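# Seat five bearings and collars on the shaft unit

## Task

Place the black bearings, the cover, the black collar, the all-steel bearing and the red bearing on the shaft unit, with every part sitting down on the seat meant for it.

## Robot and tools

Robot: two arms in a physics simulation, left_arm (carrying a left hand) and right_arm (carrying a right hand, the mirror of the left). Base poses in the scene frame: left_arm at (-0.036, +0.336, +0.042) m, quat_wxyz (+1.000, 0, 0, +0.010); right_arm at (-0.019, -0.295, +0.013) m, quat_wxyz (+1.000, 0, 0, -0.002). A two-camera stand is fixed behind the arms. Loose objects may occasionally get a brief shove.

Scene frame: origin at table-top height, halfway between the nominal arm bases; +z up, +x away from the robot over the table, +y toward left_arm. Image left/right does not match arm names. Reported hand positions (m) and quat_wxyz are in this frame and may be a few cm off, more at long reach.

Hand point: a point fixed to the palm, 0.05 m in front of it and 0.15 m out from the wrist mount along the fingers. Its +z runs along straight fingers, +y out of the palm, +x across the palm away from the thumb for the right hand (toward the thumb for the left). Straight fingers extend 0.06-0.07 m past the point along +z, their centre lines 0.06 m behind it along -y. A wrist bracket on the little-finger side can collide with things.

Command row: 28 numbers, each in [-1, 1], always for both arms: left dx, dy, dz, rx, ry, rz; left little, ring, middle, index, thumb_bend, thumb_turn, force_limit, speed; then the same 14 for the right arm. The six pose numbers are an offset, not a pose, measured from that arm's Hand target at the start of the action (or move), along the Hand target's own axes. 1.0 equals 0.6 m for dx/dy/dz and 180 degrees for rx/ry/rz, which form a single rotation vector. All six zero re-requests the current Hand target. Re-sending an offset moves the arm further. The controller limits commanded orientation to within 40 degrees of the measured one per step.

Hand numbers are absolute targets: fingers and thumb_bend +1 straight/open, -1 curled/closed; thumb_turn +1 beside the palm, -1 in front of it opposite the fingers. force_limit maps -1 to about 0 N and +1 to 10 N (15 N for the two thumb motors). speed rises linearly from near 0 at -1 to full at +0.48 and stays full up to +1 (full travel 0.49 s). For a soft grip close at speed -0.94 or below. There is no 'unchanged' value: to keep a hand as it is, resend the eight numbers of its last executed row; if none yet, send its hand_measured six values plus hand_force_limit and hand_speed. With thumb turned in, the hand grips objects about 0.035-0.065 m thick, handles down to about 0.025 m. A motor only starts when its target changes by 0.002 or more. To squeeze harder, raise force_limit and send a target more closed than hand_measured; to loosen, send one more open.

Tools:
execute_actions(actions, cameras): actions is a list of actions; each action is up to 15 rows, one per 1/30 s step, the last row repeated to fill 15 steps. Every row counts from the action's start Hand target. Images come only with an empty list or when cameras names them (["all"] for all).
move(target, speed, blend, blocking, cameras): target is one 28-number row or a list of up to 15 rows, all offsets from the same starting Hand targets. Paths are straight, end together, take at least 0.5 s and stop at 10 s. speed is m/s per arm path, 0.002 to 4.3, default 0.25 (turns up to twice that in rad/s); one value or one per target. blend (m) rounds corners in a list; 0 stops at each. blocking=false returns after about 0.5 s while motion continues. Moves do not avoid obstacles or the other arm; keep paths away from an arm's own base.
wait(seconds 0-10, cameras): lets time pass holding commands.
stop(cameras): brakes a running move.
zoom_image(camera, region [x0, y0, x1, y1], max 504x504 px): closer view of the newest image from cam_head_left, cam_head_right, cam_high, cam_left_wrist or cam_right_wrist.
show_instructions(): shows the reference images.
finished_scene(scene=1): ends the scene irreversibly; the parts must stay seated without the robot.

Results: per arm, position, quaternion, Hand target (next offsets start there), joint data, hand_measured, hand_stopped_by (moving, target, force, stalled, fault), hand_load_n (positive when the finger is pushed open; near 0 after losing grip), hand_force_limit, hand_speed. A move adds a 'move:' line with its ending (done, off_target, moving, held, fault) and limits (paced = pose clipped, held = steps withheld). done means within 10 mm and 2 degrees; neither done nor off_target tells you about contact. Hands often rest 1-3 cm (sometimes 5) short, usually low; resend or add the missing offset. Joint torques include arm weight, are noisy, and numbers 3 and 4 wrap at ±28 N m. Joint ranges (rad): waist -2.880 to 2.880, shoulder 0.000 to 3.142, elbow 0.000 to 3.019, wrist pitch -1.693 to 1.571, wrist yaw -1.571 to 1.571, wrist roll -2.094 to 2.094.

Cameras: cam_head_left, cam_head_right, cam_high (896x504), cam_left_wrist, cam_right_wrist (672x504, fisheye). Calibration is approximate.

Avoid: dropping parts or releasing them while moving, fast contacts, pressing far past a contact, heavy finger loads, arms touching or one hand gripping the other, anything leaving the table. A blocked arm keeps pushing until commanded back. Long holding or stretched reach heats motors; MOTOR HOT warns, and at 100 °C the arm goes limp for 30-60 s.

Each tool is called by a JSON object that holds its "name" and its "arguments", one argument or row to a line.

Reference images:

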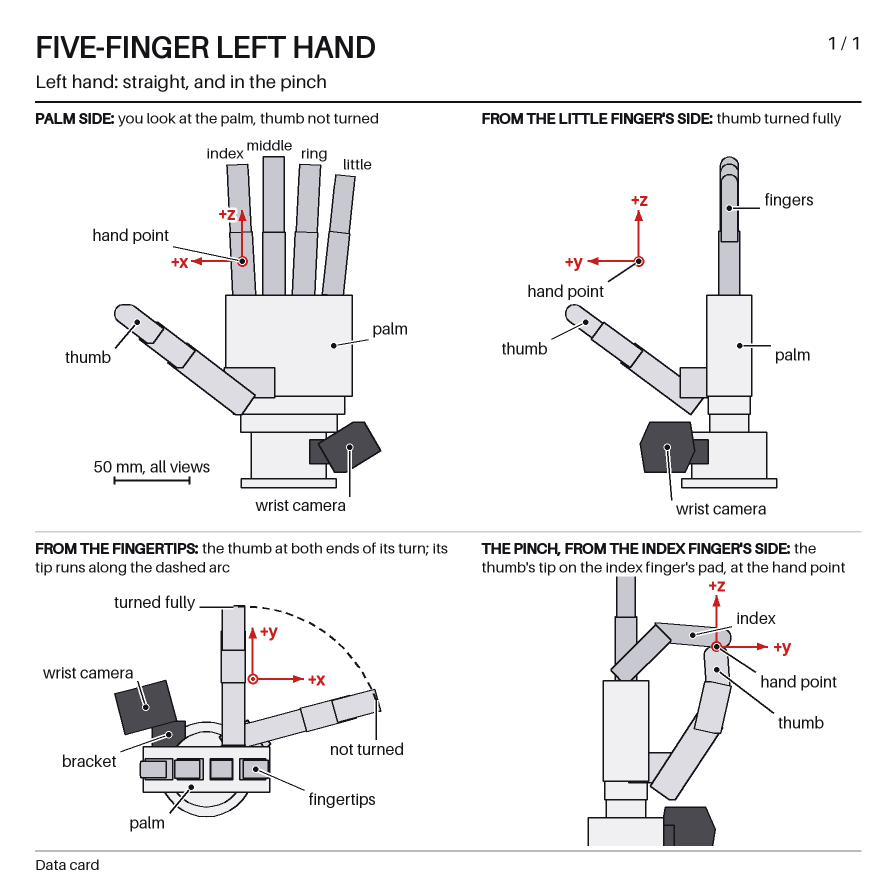

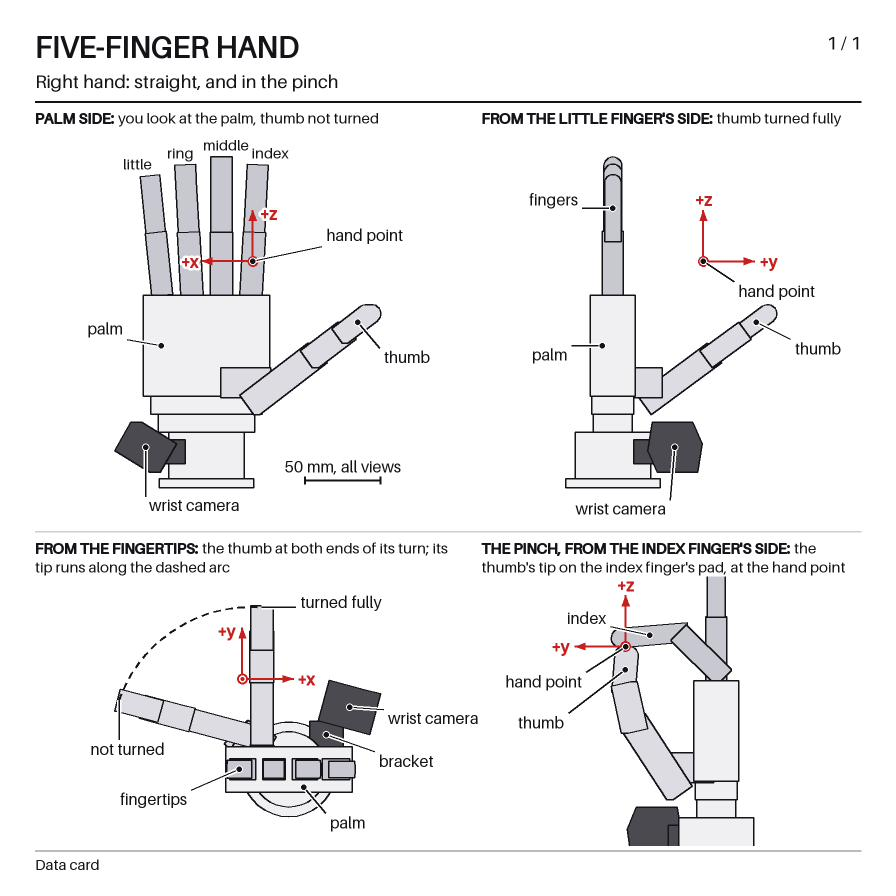

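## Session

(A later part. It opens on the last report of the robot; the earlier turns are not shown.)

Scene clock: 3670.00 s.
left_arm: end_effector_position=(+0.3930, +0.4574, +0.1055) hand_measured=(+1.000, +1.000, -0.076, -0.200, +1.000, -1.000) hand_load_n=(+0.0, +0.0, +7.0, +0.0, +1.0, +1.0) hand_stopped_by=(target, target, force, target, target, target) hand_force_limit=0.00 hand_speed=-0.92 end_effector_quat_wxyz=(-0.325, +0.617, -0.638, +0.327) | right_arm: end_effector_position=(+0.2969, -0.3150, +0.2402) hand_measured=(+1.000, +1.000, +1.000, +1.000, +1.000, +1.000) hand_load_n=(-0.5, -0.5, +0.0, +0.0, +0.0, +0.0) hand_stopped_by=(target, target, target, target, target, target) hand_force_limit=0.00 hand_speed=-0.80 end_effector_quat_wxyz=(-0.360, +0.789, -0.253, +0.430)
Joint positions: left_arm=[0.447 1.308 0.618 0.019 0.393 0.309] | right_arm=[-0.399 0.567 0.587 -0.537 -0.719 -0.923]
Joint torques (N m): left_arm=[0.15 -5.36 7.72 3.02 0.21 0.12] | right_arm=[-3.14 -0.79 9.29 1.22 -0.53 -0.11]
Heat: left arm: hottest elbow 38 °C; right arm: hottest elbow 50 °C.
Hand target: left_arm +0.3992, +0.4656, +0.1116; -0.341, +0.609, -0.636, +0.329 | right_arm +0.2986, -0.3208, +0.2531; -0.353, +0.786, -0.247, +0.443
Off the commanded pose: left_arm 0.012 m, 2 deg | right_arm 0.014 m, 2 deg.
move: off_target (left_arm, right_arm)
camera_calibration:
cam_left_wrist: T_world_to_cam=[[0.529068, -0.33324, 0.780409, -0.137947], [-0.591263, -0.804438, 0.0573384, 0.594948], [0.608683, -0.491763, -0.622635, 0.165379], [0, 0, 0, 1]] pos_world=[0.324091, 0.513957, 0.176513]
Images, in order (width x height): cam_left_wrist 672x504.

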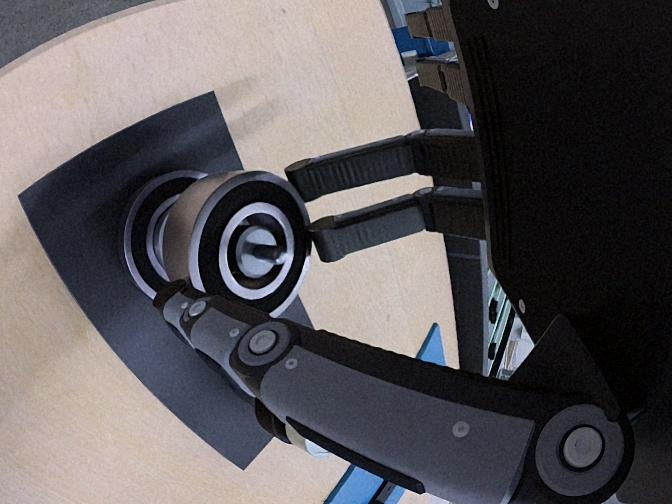

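{"name": "move", "arguments": {
  "target": [0,0.0042,0.0028,0,0,0,1,1,-0.3,-0.2,1,-1,0.0,-0.92,0,0,0,0,0,0,1,1,1,1,1,1,0,-0.8],
  "speed": 0.05,
  "cameras": ["cam_left_wrist"]
}}

{"name": "zoom_image", "arguments": {
  "camera": "cam_left_wrist",
  "region": [150, 150, 330, 320]
}}

Scene clock: 3699.20 s.
left_arm: end_effector_position=(+0.3930, +0.4580, +0.1051) hand_measured=(+1.000, +1.000, -0.076, -0.200, +1.000, -1.000) hand_load_n=(-0.5, +0.0, +6.5, +0.0, +1.0, +1.0) hand_stopped_by=(target, target, force, target, target, target) hand_force_limit=0.00 hand_speed=-0.92 end_effector_quat_wxyz=(-0.327, +0.616, -0.637, +0.328) | right_arm: end_effector_position=(+0.2969, -0.3150, +0.2402) hand_measured=(+1.000, +1.000, +1.000, +1.000, +1.000, +1.000) hand_load_n=(+0.0, +0.0, +0.0, +0.0, +0.0, +0.0) hand_stopped_by=(target, target, target, target, target, target) hand_force_limit=0.00 hand_speed=-0.80 end_effector_quat_wxyz=(-0.360, +0.789, -0.253, +0.430)
Joint positions: left_arm=[0.449 1.309 0.615 0.027 0.394 0.309] | right_arm=[-0.399 0.567 0.587 -0.537 -0.719 -0.923]
Joint torques (N m): left_arm=[-0.03 -5.07 7.69 3.07 0.17 0.12] | right_arm=[-2.96 -0.91 9.2 1.22 -0.51 -0.1]
Heat: left arm: hottest elbow 38 °C; right arm: hottest elbow 50 °C.
Hand target: left_arm +0.3993, +0.4658, +0.1086; -0.341, +0.609, -0.636, +0.329 | right_arm +0.2986, -0.3208, +0.2531; -0.353, +0.786, -0.247, +0.443
Off the commanded pose: left_arm 0.011 m, 2 deg | right_arm 0.014 m, 2 deg.
move: off_target (left_arm, right_arm)
camera_calibration:
cam_left_wrist: T_world_to_cam=[[0.526077, -0.333917, 0.78214, -0.136174], [-0.59105, -0.804829, 0.0539437, 0.595856], [0.611476, -0.490662, -0.620764, 0.163586], [0, 0, 0, 1]] pos_world=[0.32379, 0.514357, 0.175913]
Images, in order (width x height): cam_left_wrist 672x504.

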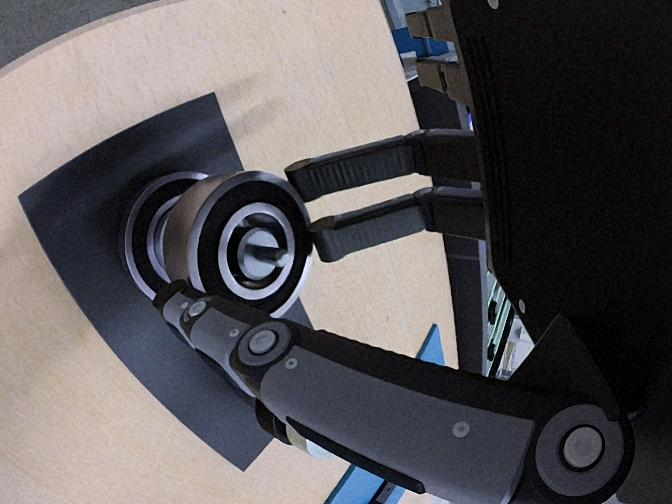

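Scaled by 2.800 from the camera's 672x504 image, which has a finer 960x720 frame.

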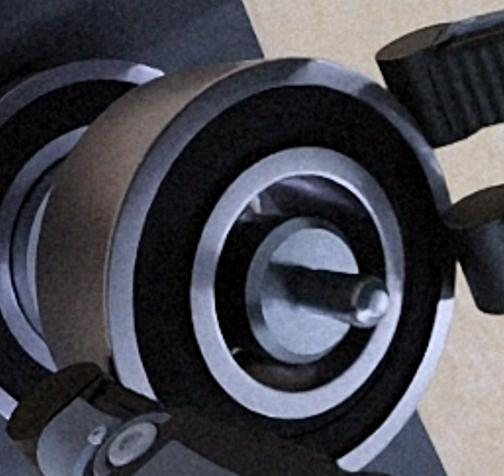

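{"name": "move", "arguments": {
  "target": [
    [0.003,0.0028,0.0018,0.02,0,0,1,1,-0.3,-0.2,1,-1,0.0,-0.92,0,0,0,0,0,0,1,1,1,1,1,1,0,-0.8],
    [0.003,0.0028,0.0018,-0.02,0,0,1,1,-0.3,-0.2,1,-1,0.0,-0.92,0,0,0,0,0,0,1,1,1,1,1,1,0,-0.8],
    [0.003,0.0028,0.0018,0.01,0,0,1,1,-0.3,-0.2,1,-1,0.0,-0.92,0,0,0,0,0,0,1,1,1,1,1,1,0,-0.8],
    [0.003,0.0028,0.0018,0,0,0,1,1,-0.3,-0.2,1,-1,0.0,-0.92,0,0,0,0,0,0,1,1,1,1,1,1,0,-0.8]
  ],
  "speed": 0.05,
  "cameras": ["cam_left_wrist"]
}}

{"name": "zoom_image", "arguments": {
  "camera": "cam_left_wrist",
  "region": [150, 150, 330, 320]
}}

Scene clock: 3721.07 s.
left_arm: end_effector_position=(+0.3974, +0.4592, +0.1053) hand_measured=(+1.000, +1.000, -0.076, -0.200, +1.000, -1.000) hand_load_n=(-0.5, +0.0, +0.0, +0.0, -2.0, +0.5) hand_stopped_by=(target, target, force, target, target, target) hand_force_limit=0.00 hand_speed=-0.92 end_effector_quat_wxyz=(-0.344, +0.604, -0.637, +0.335) | right_arm: end_effector_position=(+0.2969, -0.3150, +0.2402) hand_measured=(+1.000, +1.000, +1.000, +1.000, +1.000, +1.000) hand_load_n=(+0.0, +0.0, +0.0, +0.0, +0.0, +0.0) hand_stopped_by=(target, target, target, target, target, target) hand_force_limit=0.00 hand_speed=-0.80 end_effector_quat_wxyz=(-0.360, +0.789, -0.253, +0.430)
Joint positions: left_arm=[0.45 1.315 0.598 0.091 0.403 0.315] | right_arm=[-0.399 0.567 0.587 -0.537 -0.719 -0.923]
Joint torques (N m): left_arm=[-0.38 -5.07 8.54 1.05 -0.22 0.03] | right_arm=[-2.96 -0.91 9.29 1.28 -0.5 -0.12]
Heat: left arm: hottest elbow 37 °C; right arm: hottest elbow 50 °C.
Hand target: left_arm +0.3993, +0.4639, +0.1066; -0.341, +0.609, -0.636, +0.329 | right_arm +0.2986, -0.3208, +0.2531; -0.353, +0.786, -0.247, +0.443
Off the commanded pose: left_arm 0.005 m, 1 deg | right_arm 0.014 m, 2 deg.
move: off_target (right_arm)
camera_calibration:
cam_left_wrist: T_world_to_cam=[[0.492196, -0.353344, 0.795545, -0.117204], [-0.599931, -0.799894, 0.0158958, 0.604768], [0.630735, -0.485096, -0.605686, 0.149887], [0, 0, 0, 1]] pos_world=[0.325968, 0.515046, 0.174412]
Images, in order (width x height): cam_left_wrist 672x504.

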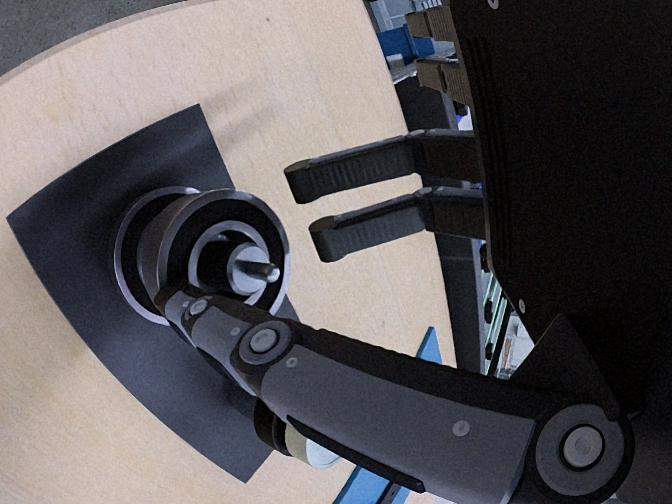

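Scaled by 2.800 from the camera's 672x504 image, which has a finer 960x720 frame.

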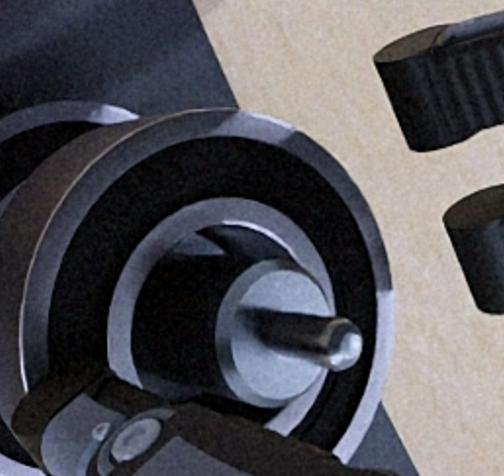

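{"name": "move", "arguments": {
  "target": [0,0,0,0,0,0,1,1,0.4,0.4,1,-1,0.0,-0.5,0,0,0,0,0,0,1,1,1,1,1,1,0,-0.8],
  "speed": 0.05
}}

{"name": "move", "arguments": {
  "target": [
    [0,0.0083,-0.0023,0,0,0,1,1,0.4,0.4,1,-1,0.0,-0.5,0,0,0,0,0,0,1,1,1,1,1,1,0,-0.8],
    [0,-0.0612,-0.0644,0,0,0,1,1,0.4,0.4,1,-1,0.0,-0.5,0,0,0,0,0,0,1,1,1,1,1,1,0,-0.8]
  ],
  "speed": 0.06,
  "cameras": ["cam_left_wrist"]
}}

Scene clock: 3731.53 s.
left_arm: end_effector_position=(+0.3974, +0.4593, +0.1053) hand_measured=(+1.000, +1.000, +0.400, +0.400, +1.000, -1.000) hand_load_n=(+0.0, +0.0, +0.0, +0.0, -2.0, +0.5) hand_stopped_by=(target, target, target, target, target, target) hand_force_limit=0.00 hand_speed=-0.50 end_effector_quat_wxyz=(-0.344, +0.604, -0.636, +0.335) | right_arm: end_effector_position=(+0.2969, -0.3150, +0.2402) hand_measured=(+1.000, +1.000, +1.000, +1.000, +1.000, +1.000) hand_load_n=(+0.0, +0.0, +0.0, -0.5, -0.5, +0.0) hand_stopped_by=(target, target, target, target, target, target) hand_force_limit=0.00 hand_speed=-0.80 end_effector_quat_wxyz=(-0.360, +0.789, -0.253, +0.430)
Joint positions: left_arm=[0.45 1.315 0.598 0.091 0.402 0.315] | right_arm=[-0.399 0.567 0.587 -0.537 -0.719 -0.923]
Joint torques (N m): left_arm=[-0.44 -5.07 8.59 1.02 -0.21 0.01] | right_arm=[-2.96 -0.97 9.32 1.29 -0.53 -0.12]
Heat: left arm: hottest elbow 37 °C; right arm: hottest elbow 50 °C.
Hand target: left_arm +0.3993, +0.4640, +0.1066; -0.341, +0.609, -0.636, +0.329 | right_arm +0.2986, -0.3208, +0.2531; -0.353, +0.786, -0.247, +0.443
Off the commanded pose: left_arm 0.005 m, 1 deg | right_arm 0.014 m, 2 deg.
move: off_target (right_arm)

Scene clock: 3733.80 s.
left_arm: end_effector_position=(+0.3706, +0.4485, +0.1310) hand_measured=(+1.000, +1.000, +0.400, +0.400, +1.000, -1.000) hand_load_n=(+0.0, +0.0, +0.0, +0.0, +0.0, +0.0) hand_stopped_by=(target, target, target, target, target, target) hand_force_limit=0.00 hand_speed=-0.50 end_effector_quat_wxyz=(-0.316, +0.621, -0.640, +0.325) | right_arm: end_effector_position=(+0.2969, -0.3150, +0.2402) hand_measured=(+1.000, +1.000, +1.000, +1.000, +1.000, +1.000) hand_load_n=(+0.0, +0.0, +0.0, +0.0, +0.0, +0.0) hand_stopped_by=(target, target, target, target, target, target) hand_force_limit=0.00 hand_speed=-0.80 end_effector_quat_wxyz=(-0.360, +0.789, -0.253, +0.430)
Joint positions: left_arm=[0.456 1.19 0.614 -0.119 0.402 0.315] | right_arm=[-0.399 0.567 0.587 -0.537 -0.719 -0.923]
Joint torques (N m): left_arm=[0.15 -5.42 11.84 1.57 0.11 0.11] | right_arm=[-2.96 -1.2 9.2 1.32 -0.5 -0.13]
Heat: left arm: hottest elbow 37 °C; right arm: hottest elbow 50 °C.
Hand target: left_arm +0.3873, +0.4626, +0.1586; -0.342, +0.609, -0.636, +0.329 | right_arm +0.2986, -0.3208, +0.2531; -0.353, +0.786, -0.247, +0.443
Off the commanded pose: left_arm 0.035 m, 3 deg | right_arm 0.014 m, 2 deg.
move: off_target (left_arm, right_arm)
camera_calibration:
cam_left_wrist: T_world_to_cam=[[0.542446, -0.32563, 0.774414, -0.156587], [-0.59196, -0.802251, 0.0773091, 0.569804], [0.5961, -0.500358, -0.627938, 0.199705], [0, 0, 0, 1]] pos_world=[0.303197, 0.506061, 0.202615]
Images, in order (width x height): cam_left_wrist 672x504.

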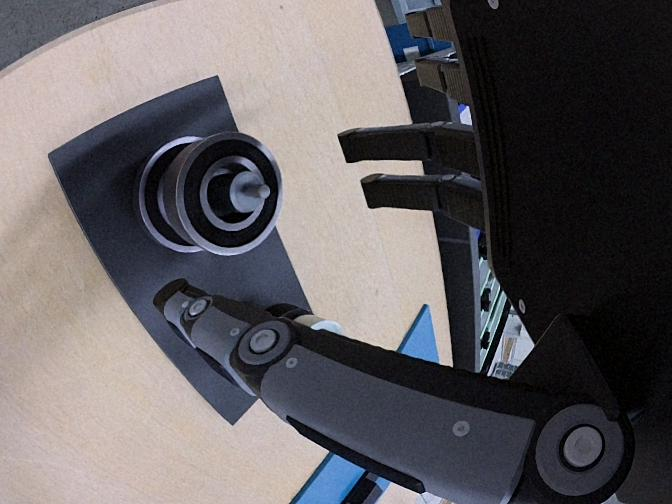

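{"name": "zoom_image", "arguments": {
  "camera": "cam_left_wrist",
  "region": [110, 100, 310, 290]
}}

Scaled by 2.520 from the camera's 672x504 image, which has a finer 960x720 frame.

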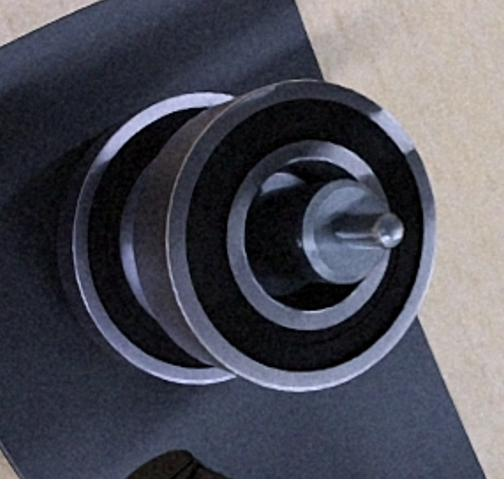

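{"name": "execute_actions", "arguments": {
  "actions": [],
  "cameras": ["cam_head_left","cam_high","cam_left_wrist"]
}}

{"name": "zoom_image", "arguments": {
  "camera": "cam_high",
  "region": [640, 230, 780, 330]
}}

{"name": "zoom_image", "arguments": {
  "camera": "cam_head_left",
  "region": [190, 220, 330, 310]
}}

Scene clock: 3757.10 s.
left_arm: end_effector_position=(+0.3706, +0.4485, +0.1309) hand_measured=(+1.000, +1.000, +0.400, +0.400, +1.000, -1.000) hand_load_n=(+0.0, +0.0, +0.0, +0.0, +0.0, +0.0) hand_stopped_by=(target, target, target, target, target, target) hand_force_limit=0.00 hand_speed=-0.50 end_effector_quat_wxyz=(-0.316, +0.621, -0.640, +0.325) | right_arm: end_effector_position=(+0.2969, -0.3150, +0.2402) hand_measured=(+1.000, +1.000, +1.000, +1.000, +1.000, +1.000) hand_load_n=(+0.0, +0.0, +0.0, +0.0, +0.0, +0.0) hand_stopped_by=(target, target, target, target, target, target) hand_force_limit=0.00 hand_speed=-0.80 end_effector_quat_wxyz=(-0.360, +0.789, -0.253, +0.430)
Joint positions: left_arm=[0.456 1.19 0.614 -0.12 0.402 0.315] | right_arm=[-0.399 0.567 0.587 -0.537 -0.719 -0.923]
Joint velocities: within noise
Joint torques (N m): left_arm=[0.15 -5.6 11.81 1.61 0.13 0.12] | right_arm=[-3.02 -0.91 9.24 1.25 -0.53 -0.11]
Heat: left arm: hottest elbow 38 °C; right arm: hottest elbow 50 °C.
Hand target: left_arm +0.3872, +0.4626, +0.1586; -0.341, +0.609, -0.636, +0.329 | right_arm +0.2986, -0.3208, +0.2531; -0.353, +0.786, -0.247, +0.443
Off the commanded pose: left_arm 0.035 m, 3 deg | right_arm 0.014 m, 2 deg.
camera_calibration:
cam_left_wrist: T_world_to_cam=[[0.542722, -0.325465, 0.77429, -0.156652], [-0.591907, -0.802255, 0.0776654, 0.569726], [0.595901, -0.500459, -0.628047, 0.199776], [0, 0, 0, 1]] pos_world=[0.303197, 0.506061, 0.202515]
Images, in order (width x height): cam_head_left 896x504, cam_high 896x504, cam_left_wrist 672x504.

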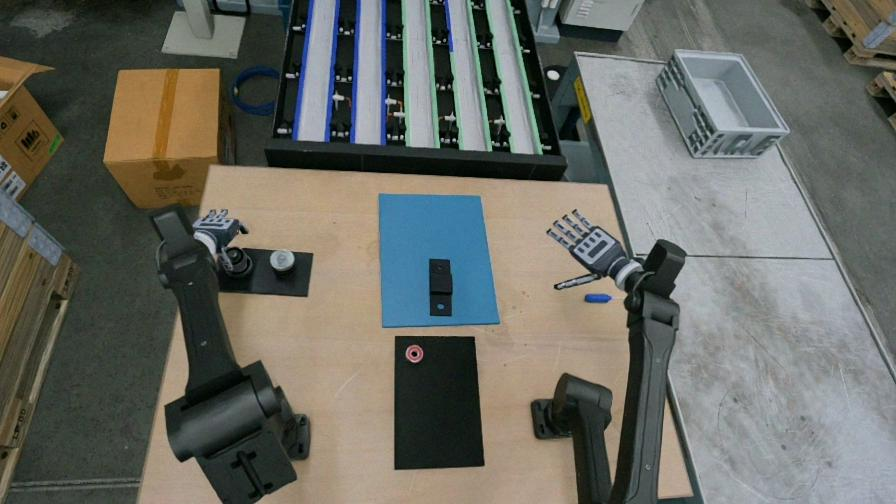

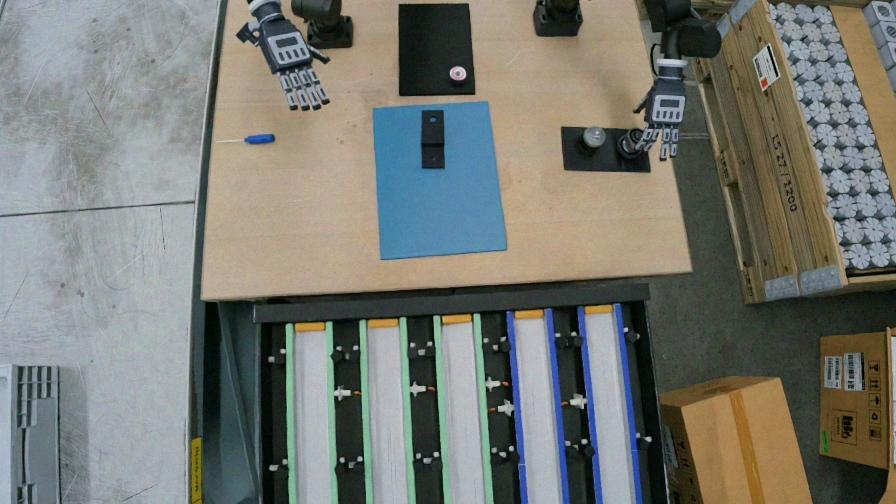

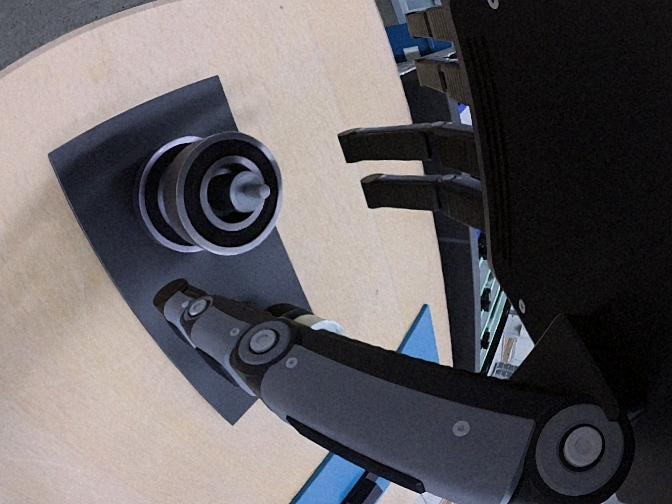

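Scaled by 3.600 from the camera's 896x504 image, which has a finer 1280x720 frame.

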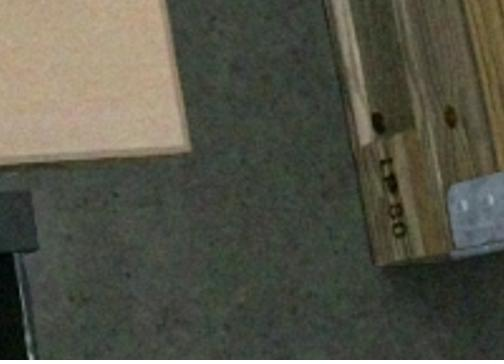

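Scaled by 3.600 from the camera's 896x504 image, which has a finer 1280x720 frame.

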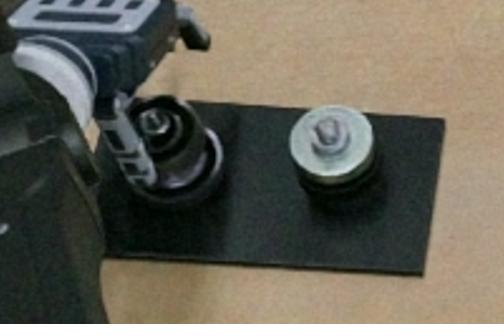

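{"name": "move", "arguments": {
  "target": [
    [0,-0.0348,-0.023,0,0,0,1,1,0.4,0.4,1,-1,0.0,-0.5,0,0,0,0,0,0,1,1,1,1,1,1,0,-0.8],
    [-0.08,0.1179,-0.2192,0,0,0,1,1,0.4,0.4,1,-1,0.0,-0.5,0,0,0,0,0,0,1,1,1,1,1,1,0,-0.8]
  ],
  "speed": 0.15,
  "blend": 0.01,
  "cameras": ["cam_left_wrist"]
}}

{"name": "zoom_image", "arguments": {
  "camera": "cam_left_wrist",
  "region": [220, 30, 420, 180]
}}

Scene clock: 3773.13 s.
left_arm: end_effector_position=(+0.2407, +0.5102, +0.1681) hand_measured=(+1.000, +1.000, +0.400, +0.400, +1.000, -1.000) hand_load_n=(+0.0, +0.0, +0.0, -0.5, +0.0, +0.0) hand_stopped_by=(target, target, target, target, target, target) hand_force_limit=0.00 hand_speed=-0.50 end_effector_quat_wxyz=(-0.335, +0.613, -0.634, +0.332) | right_arm: end_effector_position=(+0.2969, -0.3150, +0.2402) hand_measured=(+1.000, +1.000, +1.000, +1.000, +1.000, +1.000) hand_load_n=(+0.0, +0.0, +0.0, +0.0, +0.0, +0.0) hand_stopped_by=(target, target, target, target, target, target) hand_force_limit=0.00 hand_speed=-0.80 end_effector_quat_wxyz=(-0.360, +0.789, -0.253, +0.430)
Joint positions: left_arm=[0.924 0.923 0.567 -0.504 0.748 0.689] | right_arm=[-0.399 0.567 0.587 -0.537 -0.719 -0.923]
Joint torques (N m): left_arm=[-0.03 -2.55 9.01 1.31 0.36 0.14] | right_arm=[-3.08 -0.79 9.24 1.25 -0.52 -0.13]
Heat: left arm: hottest elbow 38 °C; right arm: hottest elbow 50 °C.
Hand target: left_arm +0.2397, +0.5140, +0.1733; -0.341, +0.609, -0.636, +0.329 | right_arm +0.2986, -0.3208, +0.2531; -0.353, +0.786, -0.247, +0.443
Off the commanded pose: left_arm 0.007 m, 1 deg | right_arm 0.014 m, 2 deg.
move: off_target (right_arm)
camera_calibration:
cam_left_wrist: T_world_to_cam=[[0.511234, -0.336379, 0.790879, -0.0845589], [-0.591082, -0.805647, 0.0394223, 0.547359], [0.623908, -0.487629, -0.610702, 0.315241], [0, 0, 0, 1]] pos_world=[0.170082, 0.566255, 0.237816]
Images, in order (width x height): cam_left_wrist 672x504.

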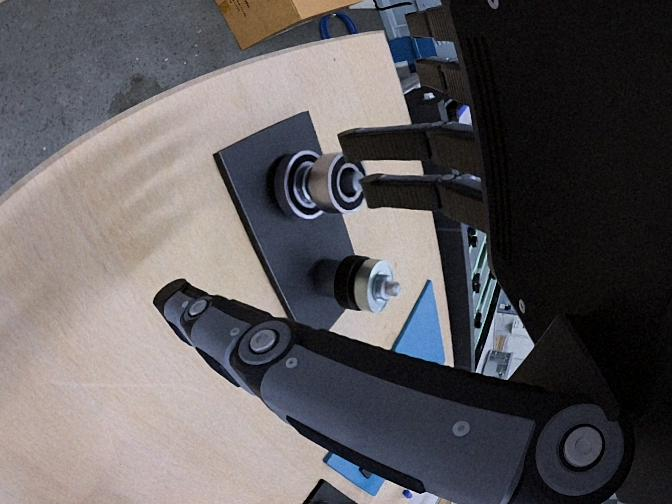

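Scaled by 2.520 from the camera's 672x504 image, which has a finer 960x720 frame.

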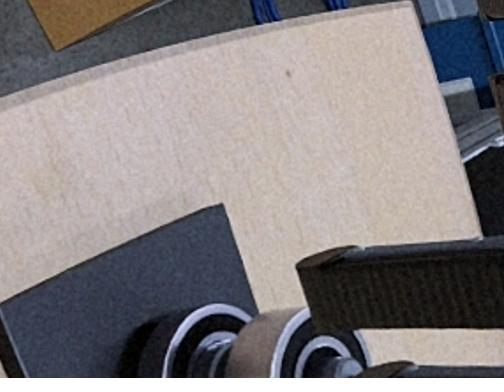

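{"name": "zoom_image", "arguments": {
  "camera": "cam_left_wrist",
  "region": [240, 120, 440, 330]
}}

Scaled by 2.400 from the camera's 672x504 image, which has a finer 960x720 frame.

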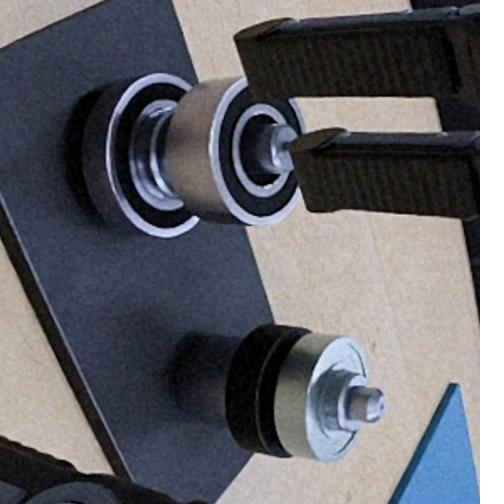

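{"name": "move", "arguments": {
  "target": [0.0775,-0.1181,0.2282,0,0,0,1,1,0.4,0.4,1,-1,0.0,-0.5,0,0,0,0,0,0,1,1,1,1,1,1,0,-0.8],
  "speed": 0.15,
  "cameras": ["cam_left_wrist"]
}}

{"name": "zoom_image", "arguments": {
  "camera": "cam_left_wrist",
  "region": [90, 140, 300, 330]
}}

Scene clock: 3852.87 s.
left_arm: end_effector_position=(+0.3660, +0.4555, +0.1316) hand_measured=(+1.000, +1.000, +0.400, +0.400, +1.000, -1.000) hand_load_n=(+0.0, +0.0, +0.0, +0.0, -0.5, +0.0) hand_stopped_by=(target, target, target, target, target, target) hand_force_limit=0.00 hand_speed=-0.50 end_effector_quat_wxyz=(-0.317, +0.621, -0.642, +0.319) | right_arm: end_effector_position=(+0.2969, -0.3150, +0.2402) hand_measured=(+1.000, +1.000, +1.000, +1.000, +1.000, +1.000) hand_load_n=(+0.0, +0.0, -0.5, +0.0, +0.0, +0.0) hand_stopped_by=(target, target, target, target, target, target) hand_force_limit=0.00 hand_speed=-0.80 end_effector_quat_wxyz=(-0.360, +0.789, -0.253, +0.430)
Joint positions: left_arm=[0.475 1.184 0.617 -0.138 0.407 0.338] | right_arm=[-0.399 0.567 0.587 -0.537 -0.719 -0.923]
Joint torques (N m): left_arm=[-1.49 -3.9 12.08 2.71 -0.02 -0.15] | right_arm=[-3.31 -0.73 9.4 1.22 -0.52 -0.12]
Heat: left arm: hottest elbow 39 °C; right arm: hottest elbow 50 °C.
Hand target: left_arm +0.3918, +0.4640, +0.1556; -0.341, +0.609, -0.636, +0.329 | right_arm +0.2986, -0.3208, +0.2531; -0.353, +0.786, -0.247, +0.443
Off the commanded pose: left_arm 0.036 m, 3 deg | right_arm 0.014 m, 2 deg.
move: off_target (left_arm, right_arm)
camera_calibration:
cam_left_wrist: T_world_to_cam=[[0.54811, -0.332875, 0.767314, -0.150113], [-0.589876, -0.804236, 0.0724698, 0.573403], [0.592978, -0.492341, -0.637164, 0.205091], [0, 0, 0, 1]] pos_world=[0.298901, 0.512157, 0.204306]
Images, in order (width x height): cam_left_wrist 672x504.

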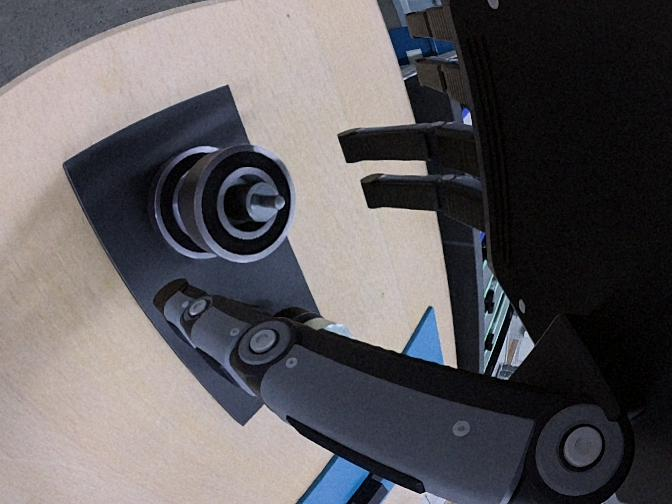

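Scaled by 2.400 from the camera's 672x504 image, which has a finer 960x720 frame.

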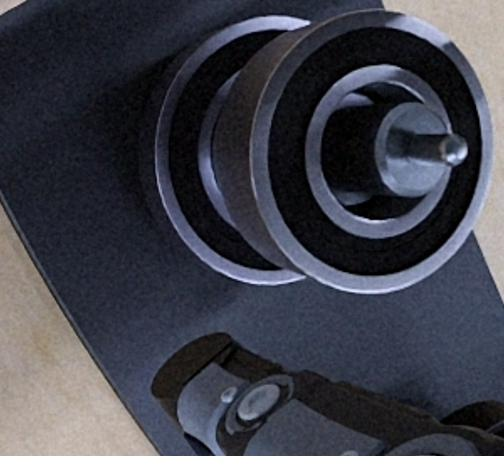

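{"name": "move", "arguments": {
  "target": [-0.0058,0.0481,0.0318,0,0,0,1,1,0.4,0.4,1,-1,0.0,-0.5,0,0,0,0,0,0,1,1,1,1,1,1,0,-0.8],
  "speed": 0.08,
  "cameras": ["cam_left_wrist"]
}}

{"name": "zoom_image", "arguments": {
  "camera": "cam_left_wrist",
  "region": [110, 140, 320, 330]
}}

Scene clock: 3870.40 s.
left_arm: end_effector_position=(+0.3850, +0.4654, +0.1172) hand_measured=(+1.000, +1.000, +0.400, +0.400, +1.000, -1.000) hand_load_n=(+0.0, +0.0, +0.0, +0.0, +0.0, +0.0) hand_stopped_by=(target, target, target, target, target, target) hand_force_limit=0.00 hand_speed=-0.50 end_effector_quat_wxyz=(-0.334, +0.612, -0.639, +0.325) | right_arm: end_effector_position=(+0.2969, -0.3150, +0.2402) hand_measured=(+1.000, +1.000, +1.000, +1.000, +1.000, +1.000) hand_load_n=(+0.0, +0.0, +0.0, +0.0, +0.0, -0.5) hand_stopped_by=(target, target, target, target, target, target) hand_force_limit=0.00 hand_speed=-0.80 end_effector_quat_wxyz=(-0.360, +0.789, -0.253, +0.430)
Joint positions: left_arm=[0.475 1.266 0.617 -0.015 0.409 0.337] | right_arm=[-0.399 0.567 0.587 -0.537 -0.719 -0.923]
Joint torques (N m): left_arm=[-0.56 -4.54 8.17 2.82 0.18 -0.07] | right_arm=[-2.96 -0.79 9.32 1.28 -0.51 -0.12]
Heat: left arm: hottest elbow 42 °C; right arm: hottest elbow 50 °C.
Hand target: left_arm +0.3920, +0.4686, +0.1212; -0.341, +0.609, -0.636, +0.329 | right_arm +0.2986, -0.3208, +0.2531; -0.353, +0.786, -0.247, +0.443
Off the commanded pose: left_arm 0.009 m, 1 deg | right_arm 0.014 m, 2 deg.
move: off_target (right_arm)
camera_calibration:
cam_left_wrist: T_world_to_cam=[[0.520226, -0.34709, 0.780316, -0.130306], [-0.592837, -0.804453, 0.0374102, 0.598923], [0.614743, -0.482062, -0.624265, 0.174815], [0, 0, 0, 1]] pos_world=[0.315386, 0.52085, 0.188405]
Images, in order (width x height): cam_left_wrist 672x504.

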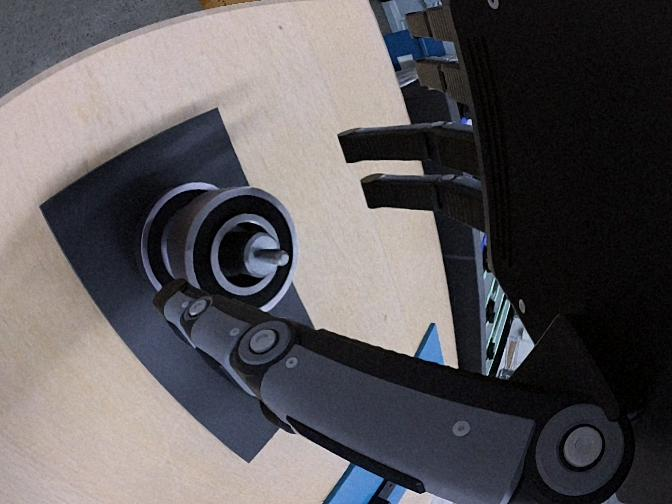

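Scaled by 2.400 from the camera's 672x504 image, which has a finer 960x720 frame.

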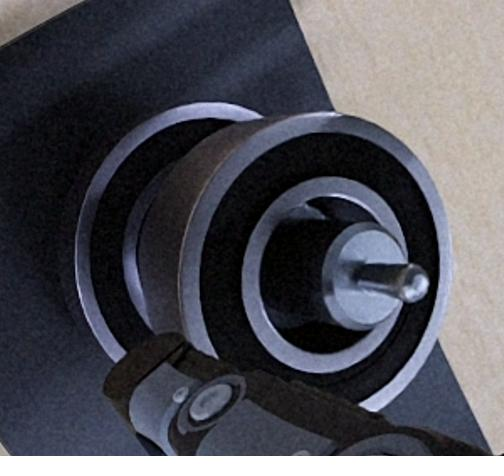

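{"name": "move", "arguments": {
  "target": [0.0125,0.0146,0.0096,0,0,-0.008,1,1,0.4,0.4,1,-1,0.0,-0.5,0,0,0,0,0,0,1,1,1,1,1,1,0,-0.8],
  "speed": 0.06,
  "cameras": ["cam_left_wrist"]
}}

{"name": "zoom_image", "arguments": {
  "camera": "cam_left_wrist",
  "region": [110, 140, 320, 330]
}}

Scene clock: 3889.23 s.
left_arm: end_effector_position=(+0.3869, +0.4645, +0.1106) hand_measured=(+1.000, +1.000, +0.400, +0.400, +1.000, -1.000) hand_load_n=(+0.0, -0.5, +0.0, +0.0, +0.0, +0.0) hand_stopped_by=(target, target, target, target, target, target) hand_force_limit=0.00 hand_speed=-0.50 end_effector_quat_wxyz=(-0.335, +0.618, -0.630, +0.329) | right_arm: end_effector_position=(+0.2969, -0.3150, +0.2402) hand_measured=(+1.000, +1.000, +1.000, +1.000, +1.000, +1.000) hand_load_n=(+0.0, +0.0, +0.0, +0.0, +0.0, +0.0) hand_stopped_by=(target, target, target, target, target, target) hand_force_limit=0.00 hand_speed=-0.80 end_effector_quat_wxyz=(-0.360, +0.789, -0.253, +0.430)
Joint positions: left_arm=[0.473 1.283 0.602 0.029 0.404 0.311] | right_arm=[-0.399 0.567 0.587 -0.537 -0.719 -0.923]
Joint torques (N m): left_arm=[-1.38 -4.72 7.3 2.82 -0.04 -0.13] | right_arm=[-3.25 -0.56 9.18 1.29 -0.52 -0.11]
Heat: left arm: hottest elbow 41 °C; right arm: hottest elbow 50 °C.
Hand target: left_arm +0.3917, +0.4616, +0.1104; -0.337, +0.617, -0.628, +0.334 | right_arm +0.2986, -0.3208, +0.2531; -0.353, +0.786, -0.247, +0.443
Off the commanded pose: left_arm 0.006 m, 1 deg | right_arm 0.014 m, 2 deg.
move: off_target (right_arm)
camera_calibration:
cam_left_wrist: T_world_to_cam=[[0.518569, -0.328165, 0.789553, -0.135674], [-0.579923, -0.813549, 0.0427486, 0.598191], [0.628311, -0.480048, -0.612191, 0.161495], [0, 0, 0, 1]] pos_world=[0.315793, 0.51966, 0.180416]
Images, in order (width x height): cam_left_wrist 672x504.

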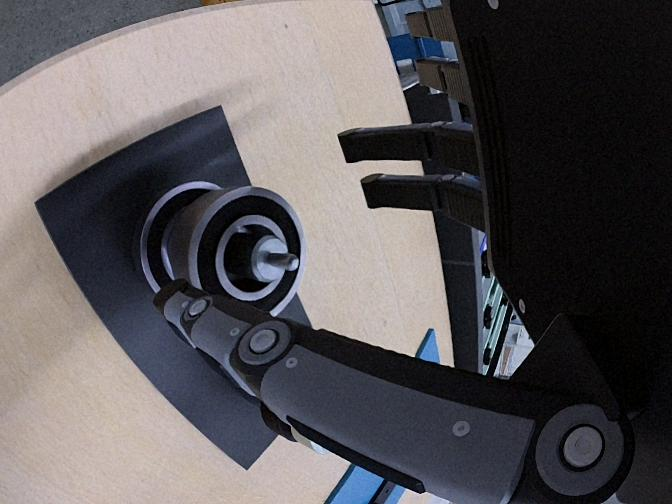

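Scaled by 2.400 from the camera's 672x504 image, which has a finer 960x720 frame.

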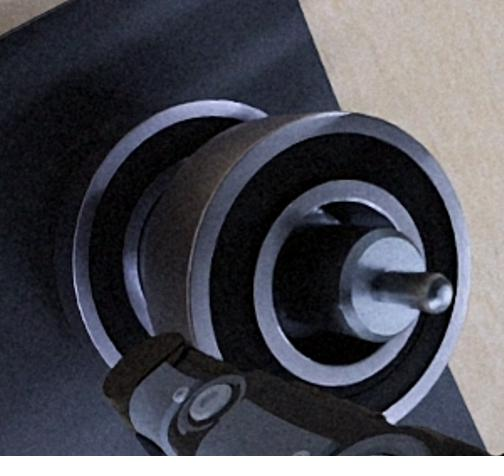

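{"name": "move", "arguments": {
  "target": [0.014,0.0028,-0.0042,0,0,-0.003,1,1,0.4,0.4,1,-1,0.0,-0.5,0,0,0,0,0,0,1,1,1,1,1,1,0,-0.8],
  "speed": 0.06,
  "cameras": ["cam_left_wrist"]
}}

{"name": "zoom_image", "arguments": {
  "camera": "cam_left_wrist",
  "region": [110, 140, 320, 330]
}}

Scene clock: 3900.97 s.
left_arm: end_effector_position=(+0.3832, +0.4558, +0.1036) hand_measured=(+1.000, +1.000, +0.400, +0.400, +1.000, -1.000) hand_load_n=(+0.0, +0.0, +0.0, +0.0, +0.0, +0.0) hand_stopped_by=(target, target, target, target, target, target) hand_force_limit=0.00 hand_speed=-0.50 end_effector_quat_wxyz=(-0.327, +0.624, -0.629, +0.329) | right_arm: end_effector_position=(+0.2969, -0.3150, +0.2402) hand_measured=(+1.000, +1.000, +1.000, +1.000, +1.000, +1.000) hand_load_n=(+0.0, +0.0, +0.0, +0.0, +0.0, +0.0) hand_stopped_by=(target, target, target, target, target, target) hand_force_limit=0.00 hand_speed=-0.80 end_effector_quat_wxyz=(-0.360, +0.789, -0.253, +0.430)
Joint positions: left_arm=[0.456 1.283 0.586 0.033 0.391 0.291] | right_arm=[-0.399 0.567 0.587 -0.537 -0.719 -0.923]
Joint torques (N m): left_arm=[-1.55 -5.83 7.15 2.76 -0.04 -0.17] | right_arm=[-2.84 -0.85 9.22 1.28 -0.52 -0.1]
Heat: left arm: hottest elbow 39 °C; right arm: hottest elbow 50 °C.
Hand target: left_arm +0.3886, +0.4532, +0.1103; -0.336, +0.620, -0.625, +0.335 | right_arm +0.2986, -0.3208, +0.2531; -0.353, +0.786, -0.247, +0.443
Off the commanded pose: left_arm 0.009 m, 1 deg | right_arm 0.014 m, 2 deg.
move: off_target (right_arm)
camera_calibration:
cam_left_wrist: T_world_to_cam=[[0.531825, -0.313295, 0.786771, -0.142701], [-0.574988, -0.815665, 0.0638679, 0.586193], [0.621732, -0.48635, -0.613932, 0.161072], [0, 0, 0, 1]] pos_world=[0.312802, 0.511768, 0.173721]
Images, in order (width x height): cam_left_wrist 672x504.

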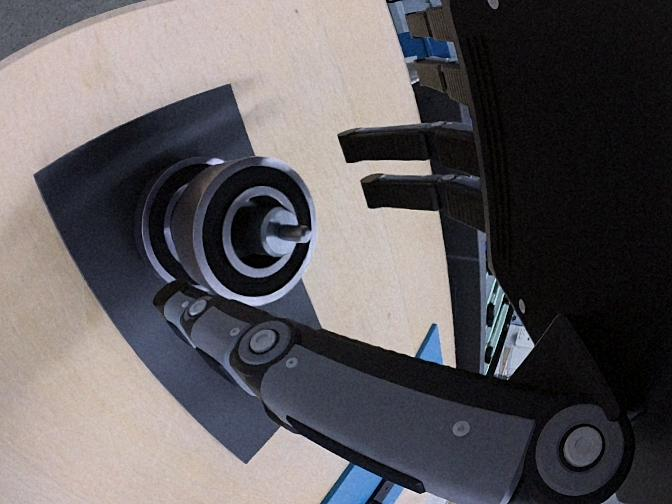

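Scaled by 2.400 from the camera's 672x504 image, which has a finer 960x720 frame.

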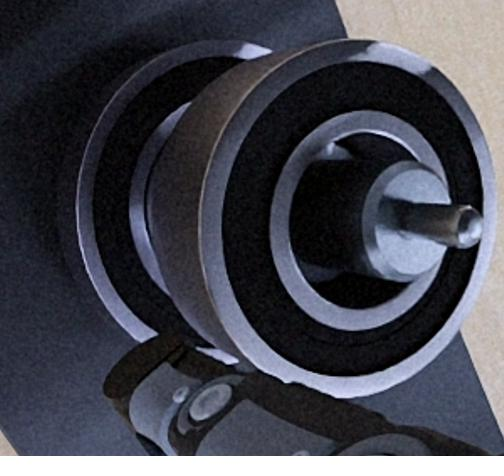

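{"name": "move", "arguments": {
  "target": [-0.015,0.0111,0.0074,0,0,0,1,1,0.4,0.4,1,-1,0.0,-0.5,0,0,0,0,0,0,1,1,1,1,1,1,0,-0.8],
  "speed": 0.05,
  "cameras": ["cam_left_wrist"]
}}

{"name": "zoom_image", "arguments": {
  "camera": "cam_left_wrist",
  "region": [110, 140, 340, 330]
}}

Scene clock: 3914.83 s.
left_arm: end_effector_position=(+0.3866, +0.4568, +0.1027) hand_measured=(+1.000, +1.000, +0.400, +0.400, +1.000, -1.000) hand_load_n=(+0.0, +0.0, +0.0, +0.0, +0.0, +0.0) hand_stopped_by=(target, target, target, target, target, target) hand_force_limit=0.00 hand_speed=-0.50 end_effector_quat_wxyz=(-0.329, +0.621, -0.628, +0.334) | right_arm: end_effector_position=(+0.2969, -0.3150, +0.2402) hand_measured=(+1.000, +1.000, +1.000, +1.000, +1.000, +1.000) hand_load_n=(+0.0, +0.0, +0.0, +0.0, +0.0, -0.5) hand_stopped_by=(target, target, target, target, target, target) hand_force_limit=0.00 hand_speed=-0.80 end_effector_quat_wxyz=(-0.360, +0.789, -0.253, +0.430)
Joint positions: left_arm=[0.46 1.297 0.586 0.057 0.404 0.29] | right_arm=[-0.399 0.567 0.587 -0.537 -0.719 -0.923]
Joint torques (N m): left_arm=[0.09 -4.78 7.19 2.77 0.17 0.03] | right_arm=[-3.02 -0.67 9.25 1.33 -0.52 -0.14]
Heat: left arm: hottest elbow 37 °C; right arm: hottest elbow 50 °C.
Hand target: left_arm +0.3888, +0.4622, +0.1025; -0.336, +0.620, -0.625, +0.335 | right_arm +0.2986, -0.3208, +0.2531; -0.353, +0.786, -0.247, +0.443
Off the commanded pose: left_arm 0.006 m, 1 deg | right_arm 0.014 m, 2 deg.
move: off_target (right_arm)
camera_calibration:
cam_left_wrist: T_world_to_cam=[[0.519556, -0.314572, 0.794422, -0.138873], [-0.580436, -0.812239, 0.0579803, 0.590265], [0.627021, -0.491235, -0.604593, 0.158002], [0, 0, 0, 1]] pos_world=[0.315693, 0.513367, 0.171627]
Images, in order (width x height): cam_left_wrist 672x504.

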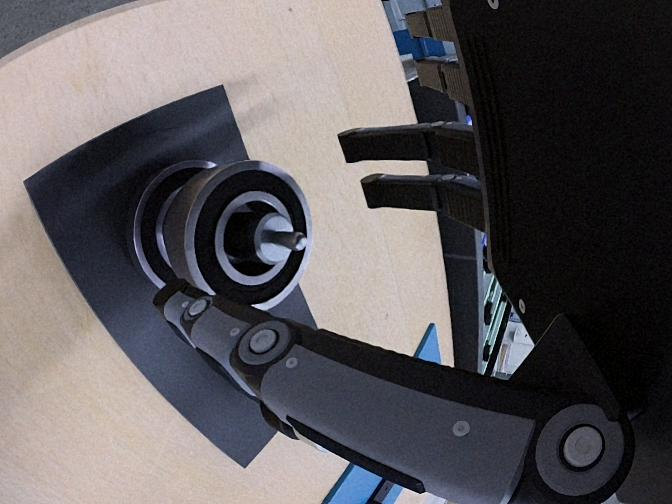

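Scaled by 2.191 from the camera's 672x504 image, which has a finer 960x720 frame.

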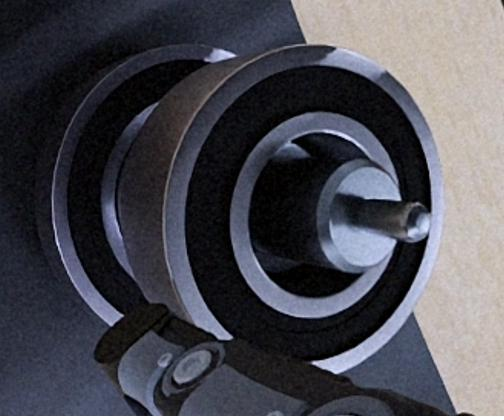

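{"name": "move", "arguments": {
  "target": [-0.008,0.0125,0.0023,0,0,0,1,1,0.4,0.4,1,-1,0.0,-0.5,0,0,0,0,0,0,1,1,1,1,1,1,0,-0.8],
  "speed": 0.05,
  "cameras": ["cam_left_wrist"]
}}

{"name": "zoom_image", "arguments": {
  "camera": "cam_left_wrist",
  "region": [110, 140, 340, 330]
}}

Scene clock: 3930.83 s.
left_arm: end_effector_position=(+0.3842, +0.4610, +0.0962) hand_measured=(+1.000, +1.000, +0.400, +0.400, +1.000, -1.000) hand_load_n=(+0.0, +0.0, +0.0, +0.0, +0.0, +0.0) hand_stopped_by=(target, target, target, target, target, target) hand_force_limit=0.00 hand_speed=-0.50 end_effector_quat_wxyz=(-0.328, +0.623, -0.625, +0.336) | right_arm: end_effector_position=(+0.2969, -0.3150, +0.2402) hand_measured=(+1.000, +1.000, +1.000, +1.000, +1.000, +1.000) hand_load_n=(+0.0, +0.0, +0.0, +0.0, +0.0, +0.0) hand_stopped_by=(target, target, target, target, target, target) hand_force_limit=0.00 hand_speed=-0.80 end_effector_quat_wxyz=(-0.360, +0.789, -0.253, +0.430)
Joint positions: left_arm=[0.476 1.313 0.577 0.078 0.417 0.293] | right_arm=[-0.399 0.567 0.587 -0.537 -0.719 -0.923]
Joint torques (N m): left_arm=[0.26 -4.6 6.98 2.69 0.18 0.12] | right_arm=[-2.96 -0.62 9.21 1.32 -0.54 -0.13]
Heat: left arm: hottest elbow 37 °C; right arm: hottest elbow 50 °C.
Hand target: left_arm +0.3857, +0.4671, +0.0954; -0.336, +0.620, -0.625, +0.335 | right_arm +0.2986, -0.3208, +0.2531; -0.353, +0.786, -0.247, +0.443
Off the commanded pose: left_arm 0.006 m, 1 deg | right_arm 0.014 m, 2 deg.
move: off_target (right_arm)
camera_calibration:
cam_left_wrist: T_world_to_cam=[[0.52056, -0.306592, 0.79688, -0.135438], [-0.576793, -0.814423, 0.0634475, 0.591627], [0.629545, -0.492663, -0.600796, 0.157026], [0, 0, 0, 1]] pos_world=[0.312895, 0.517671, 0.164731]
Images, in order (width x height): cam_left_wrist 672x504.

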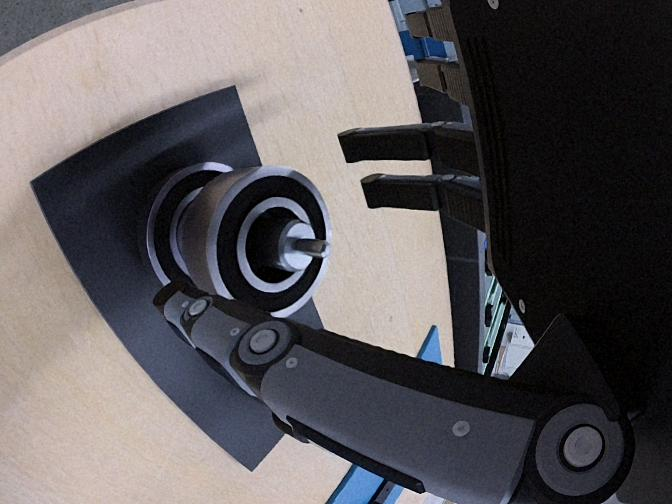

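Scaled by 2.191 from the camera's 672x504 image, which has a finer 960x720 frame.

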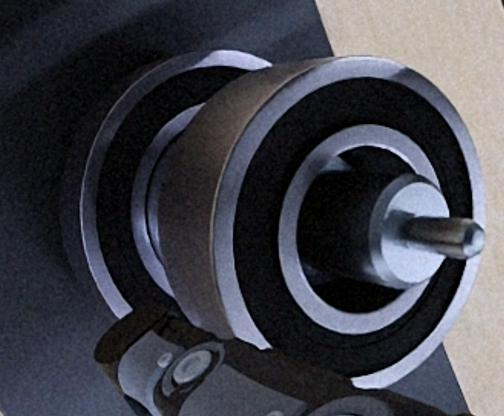

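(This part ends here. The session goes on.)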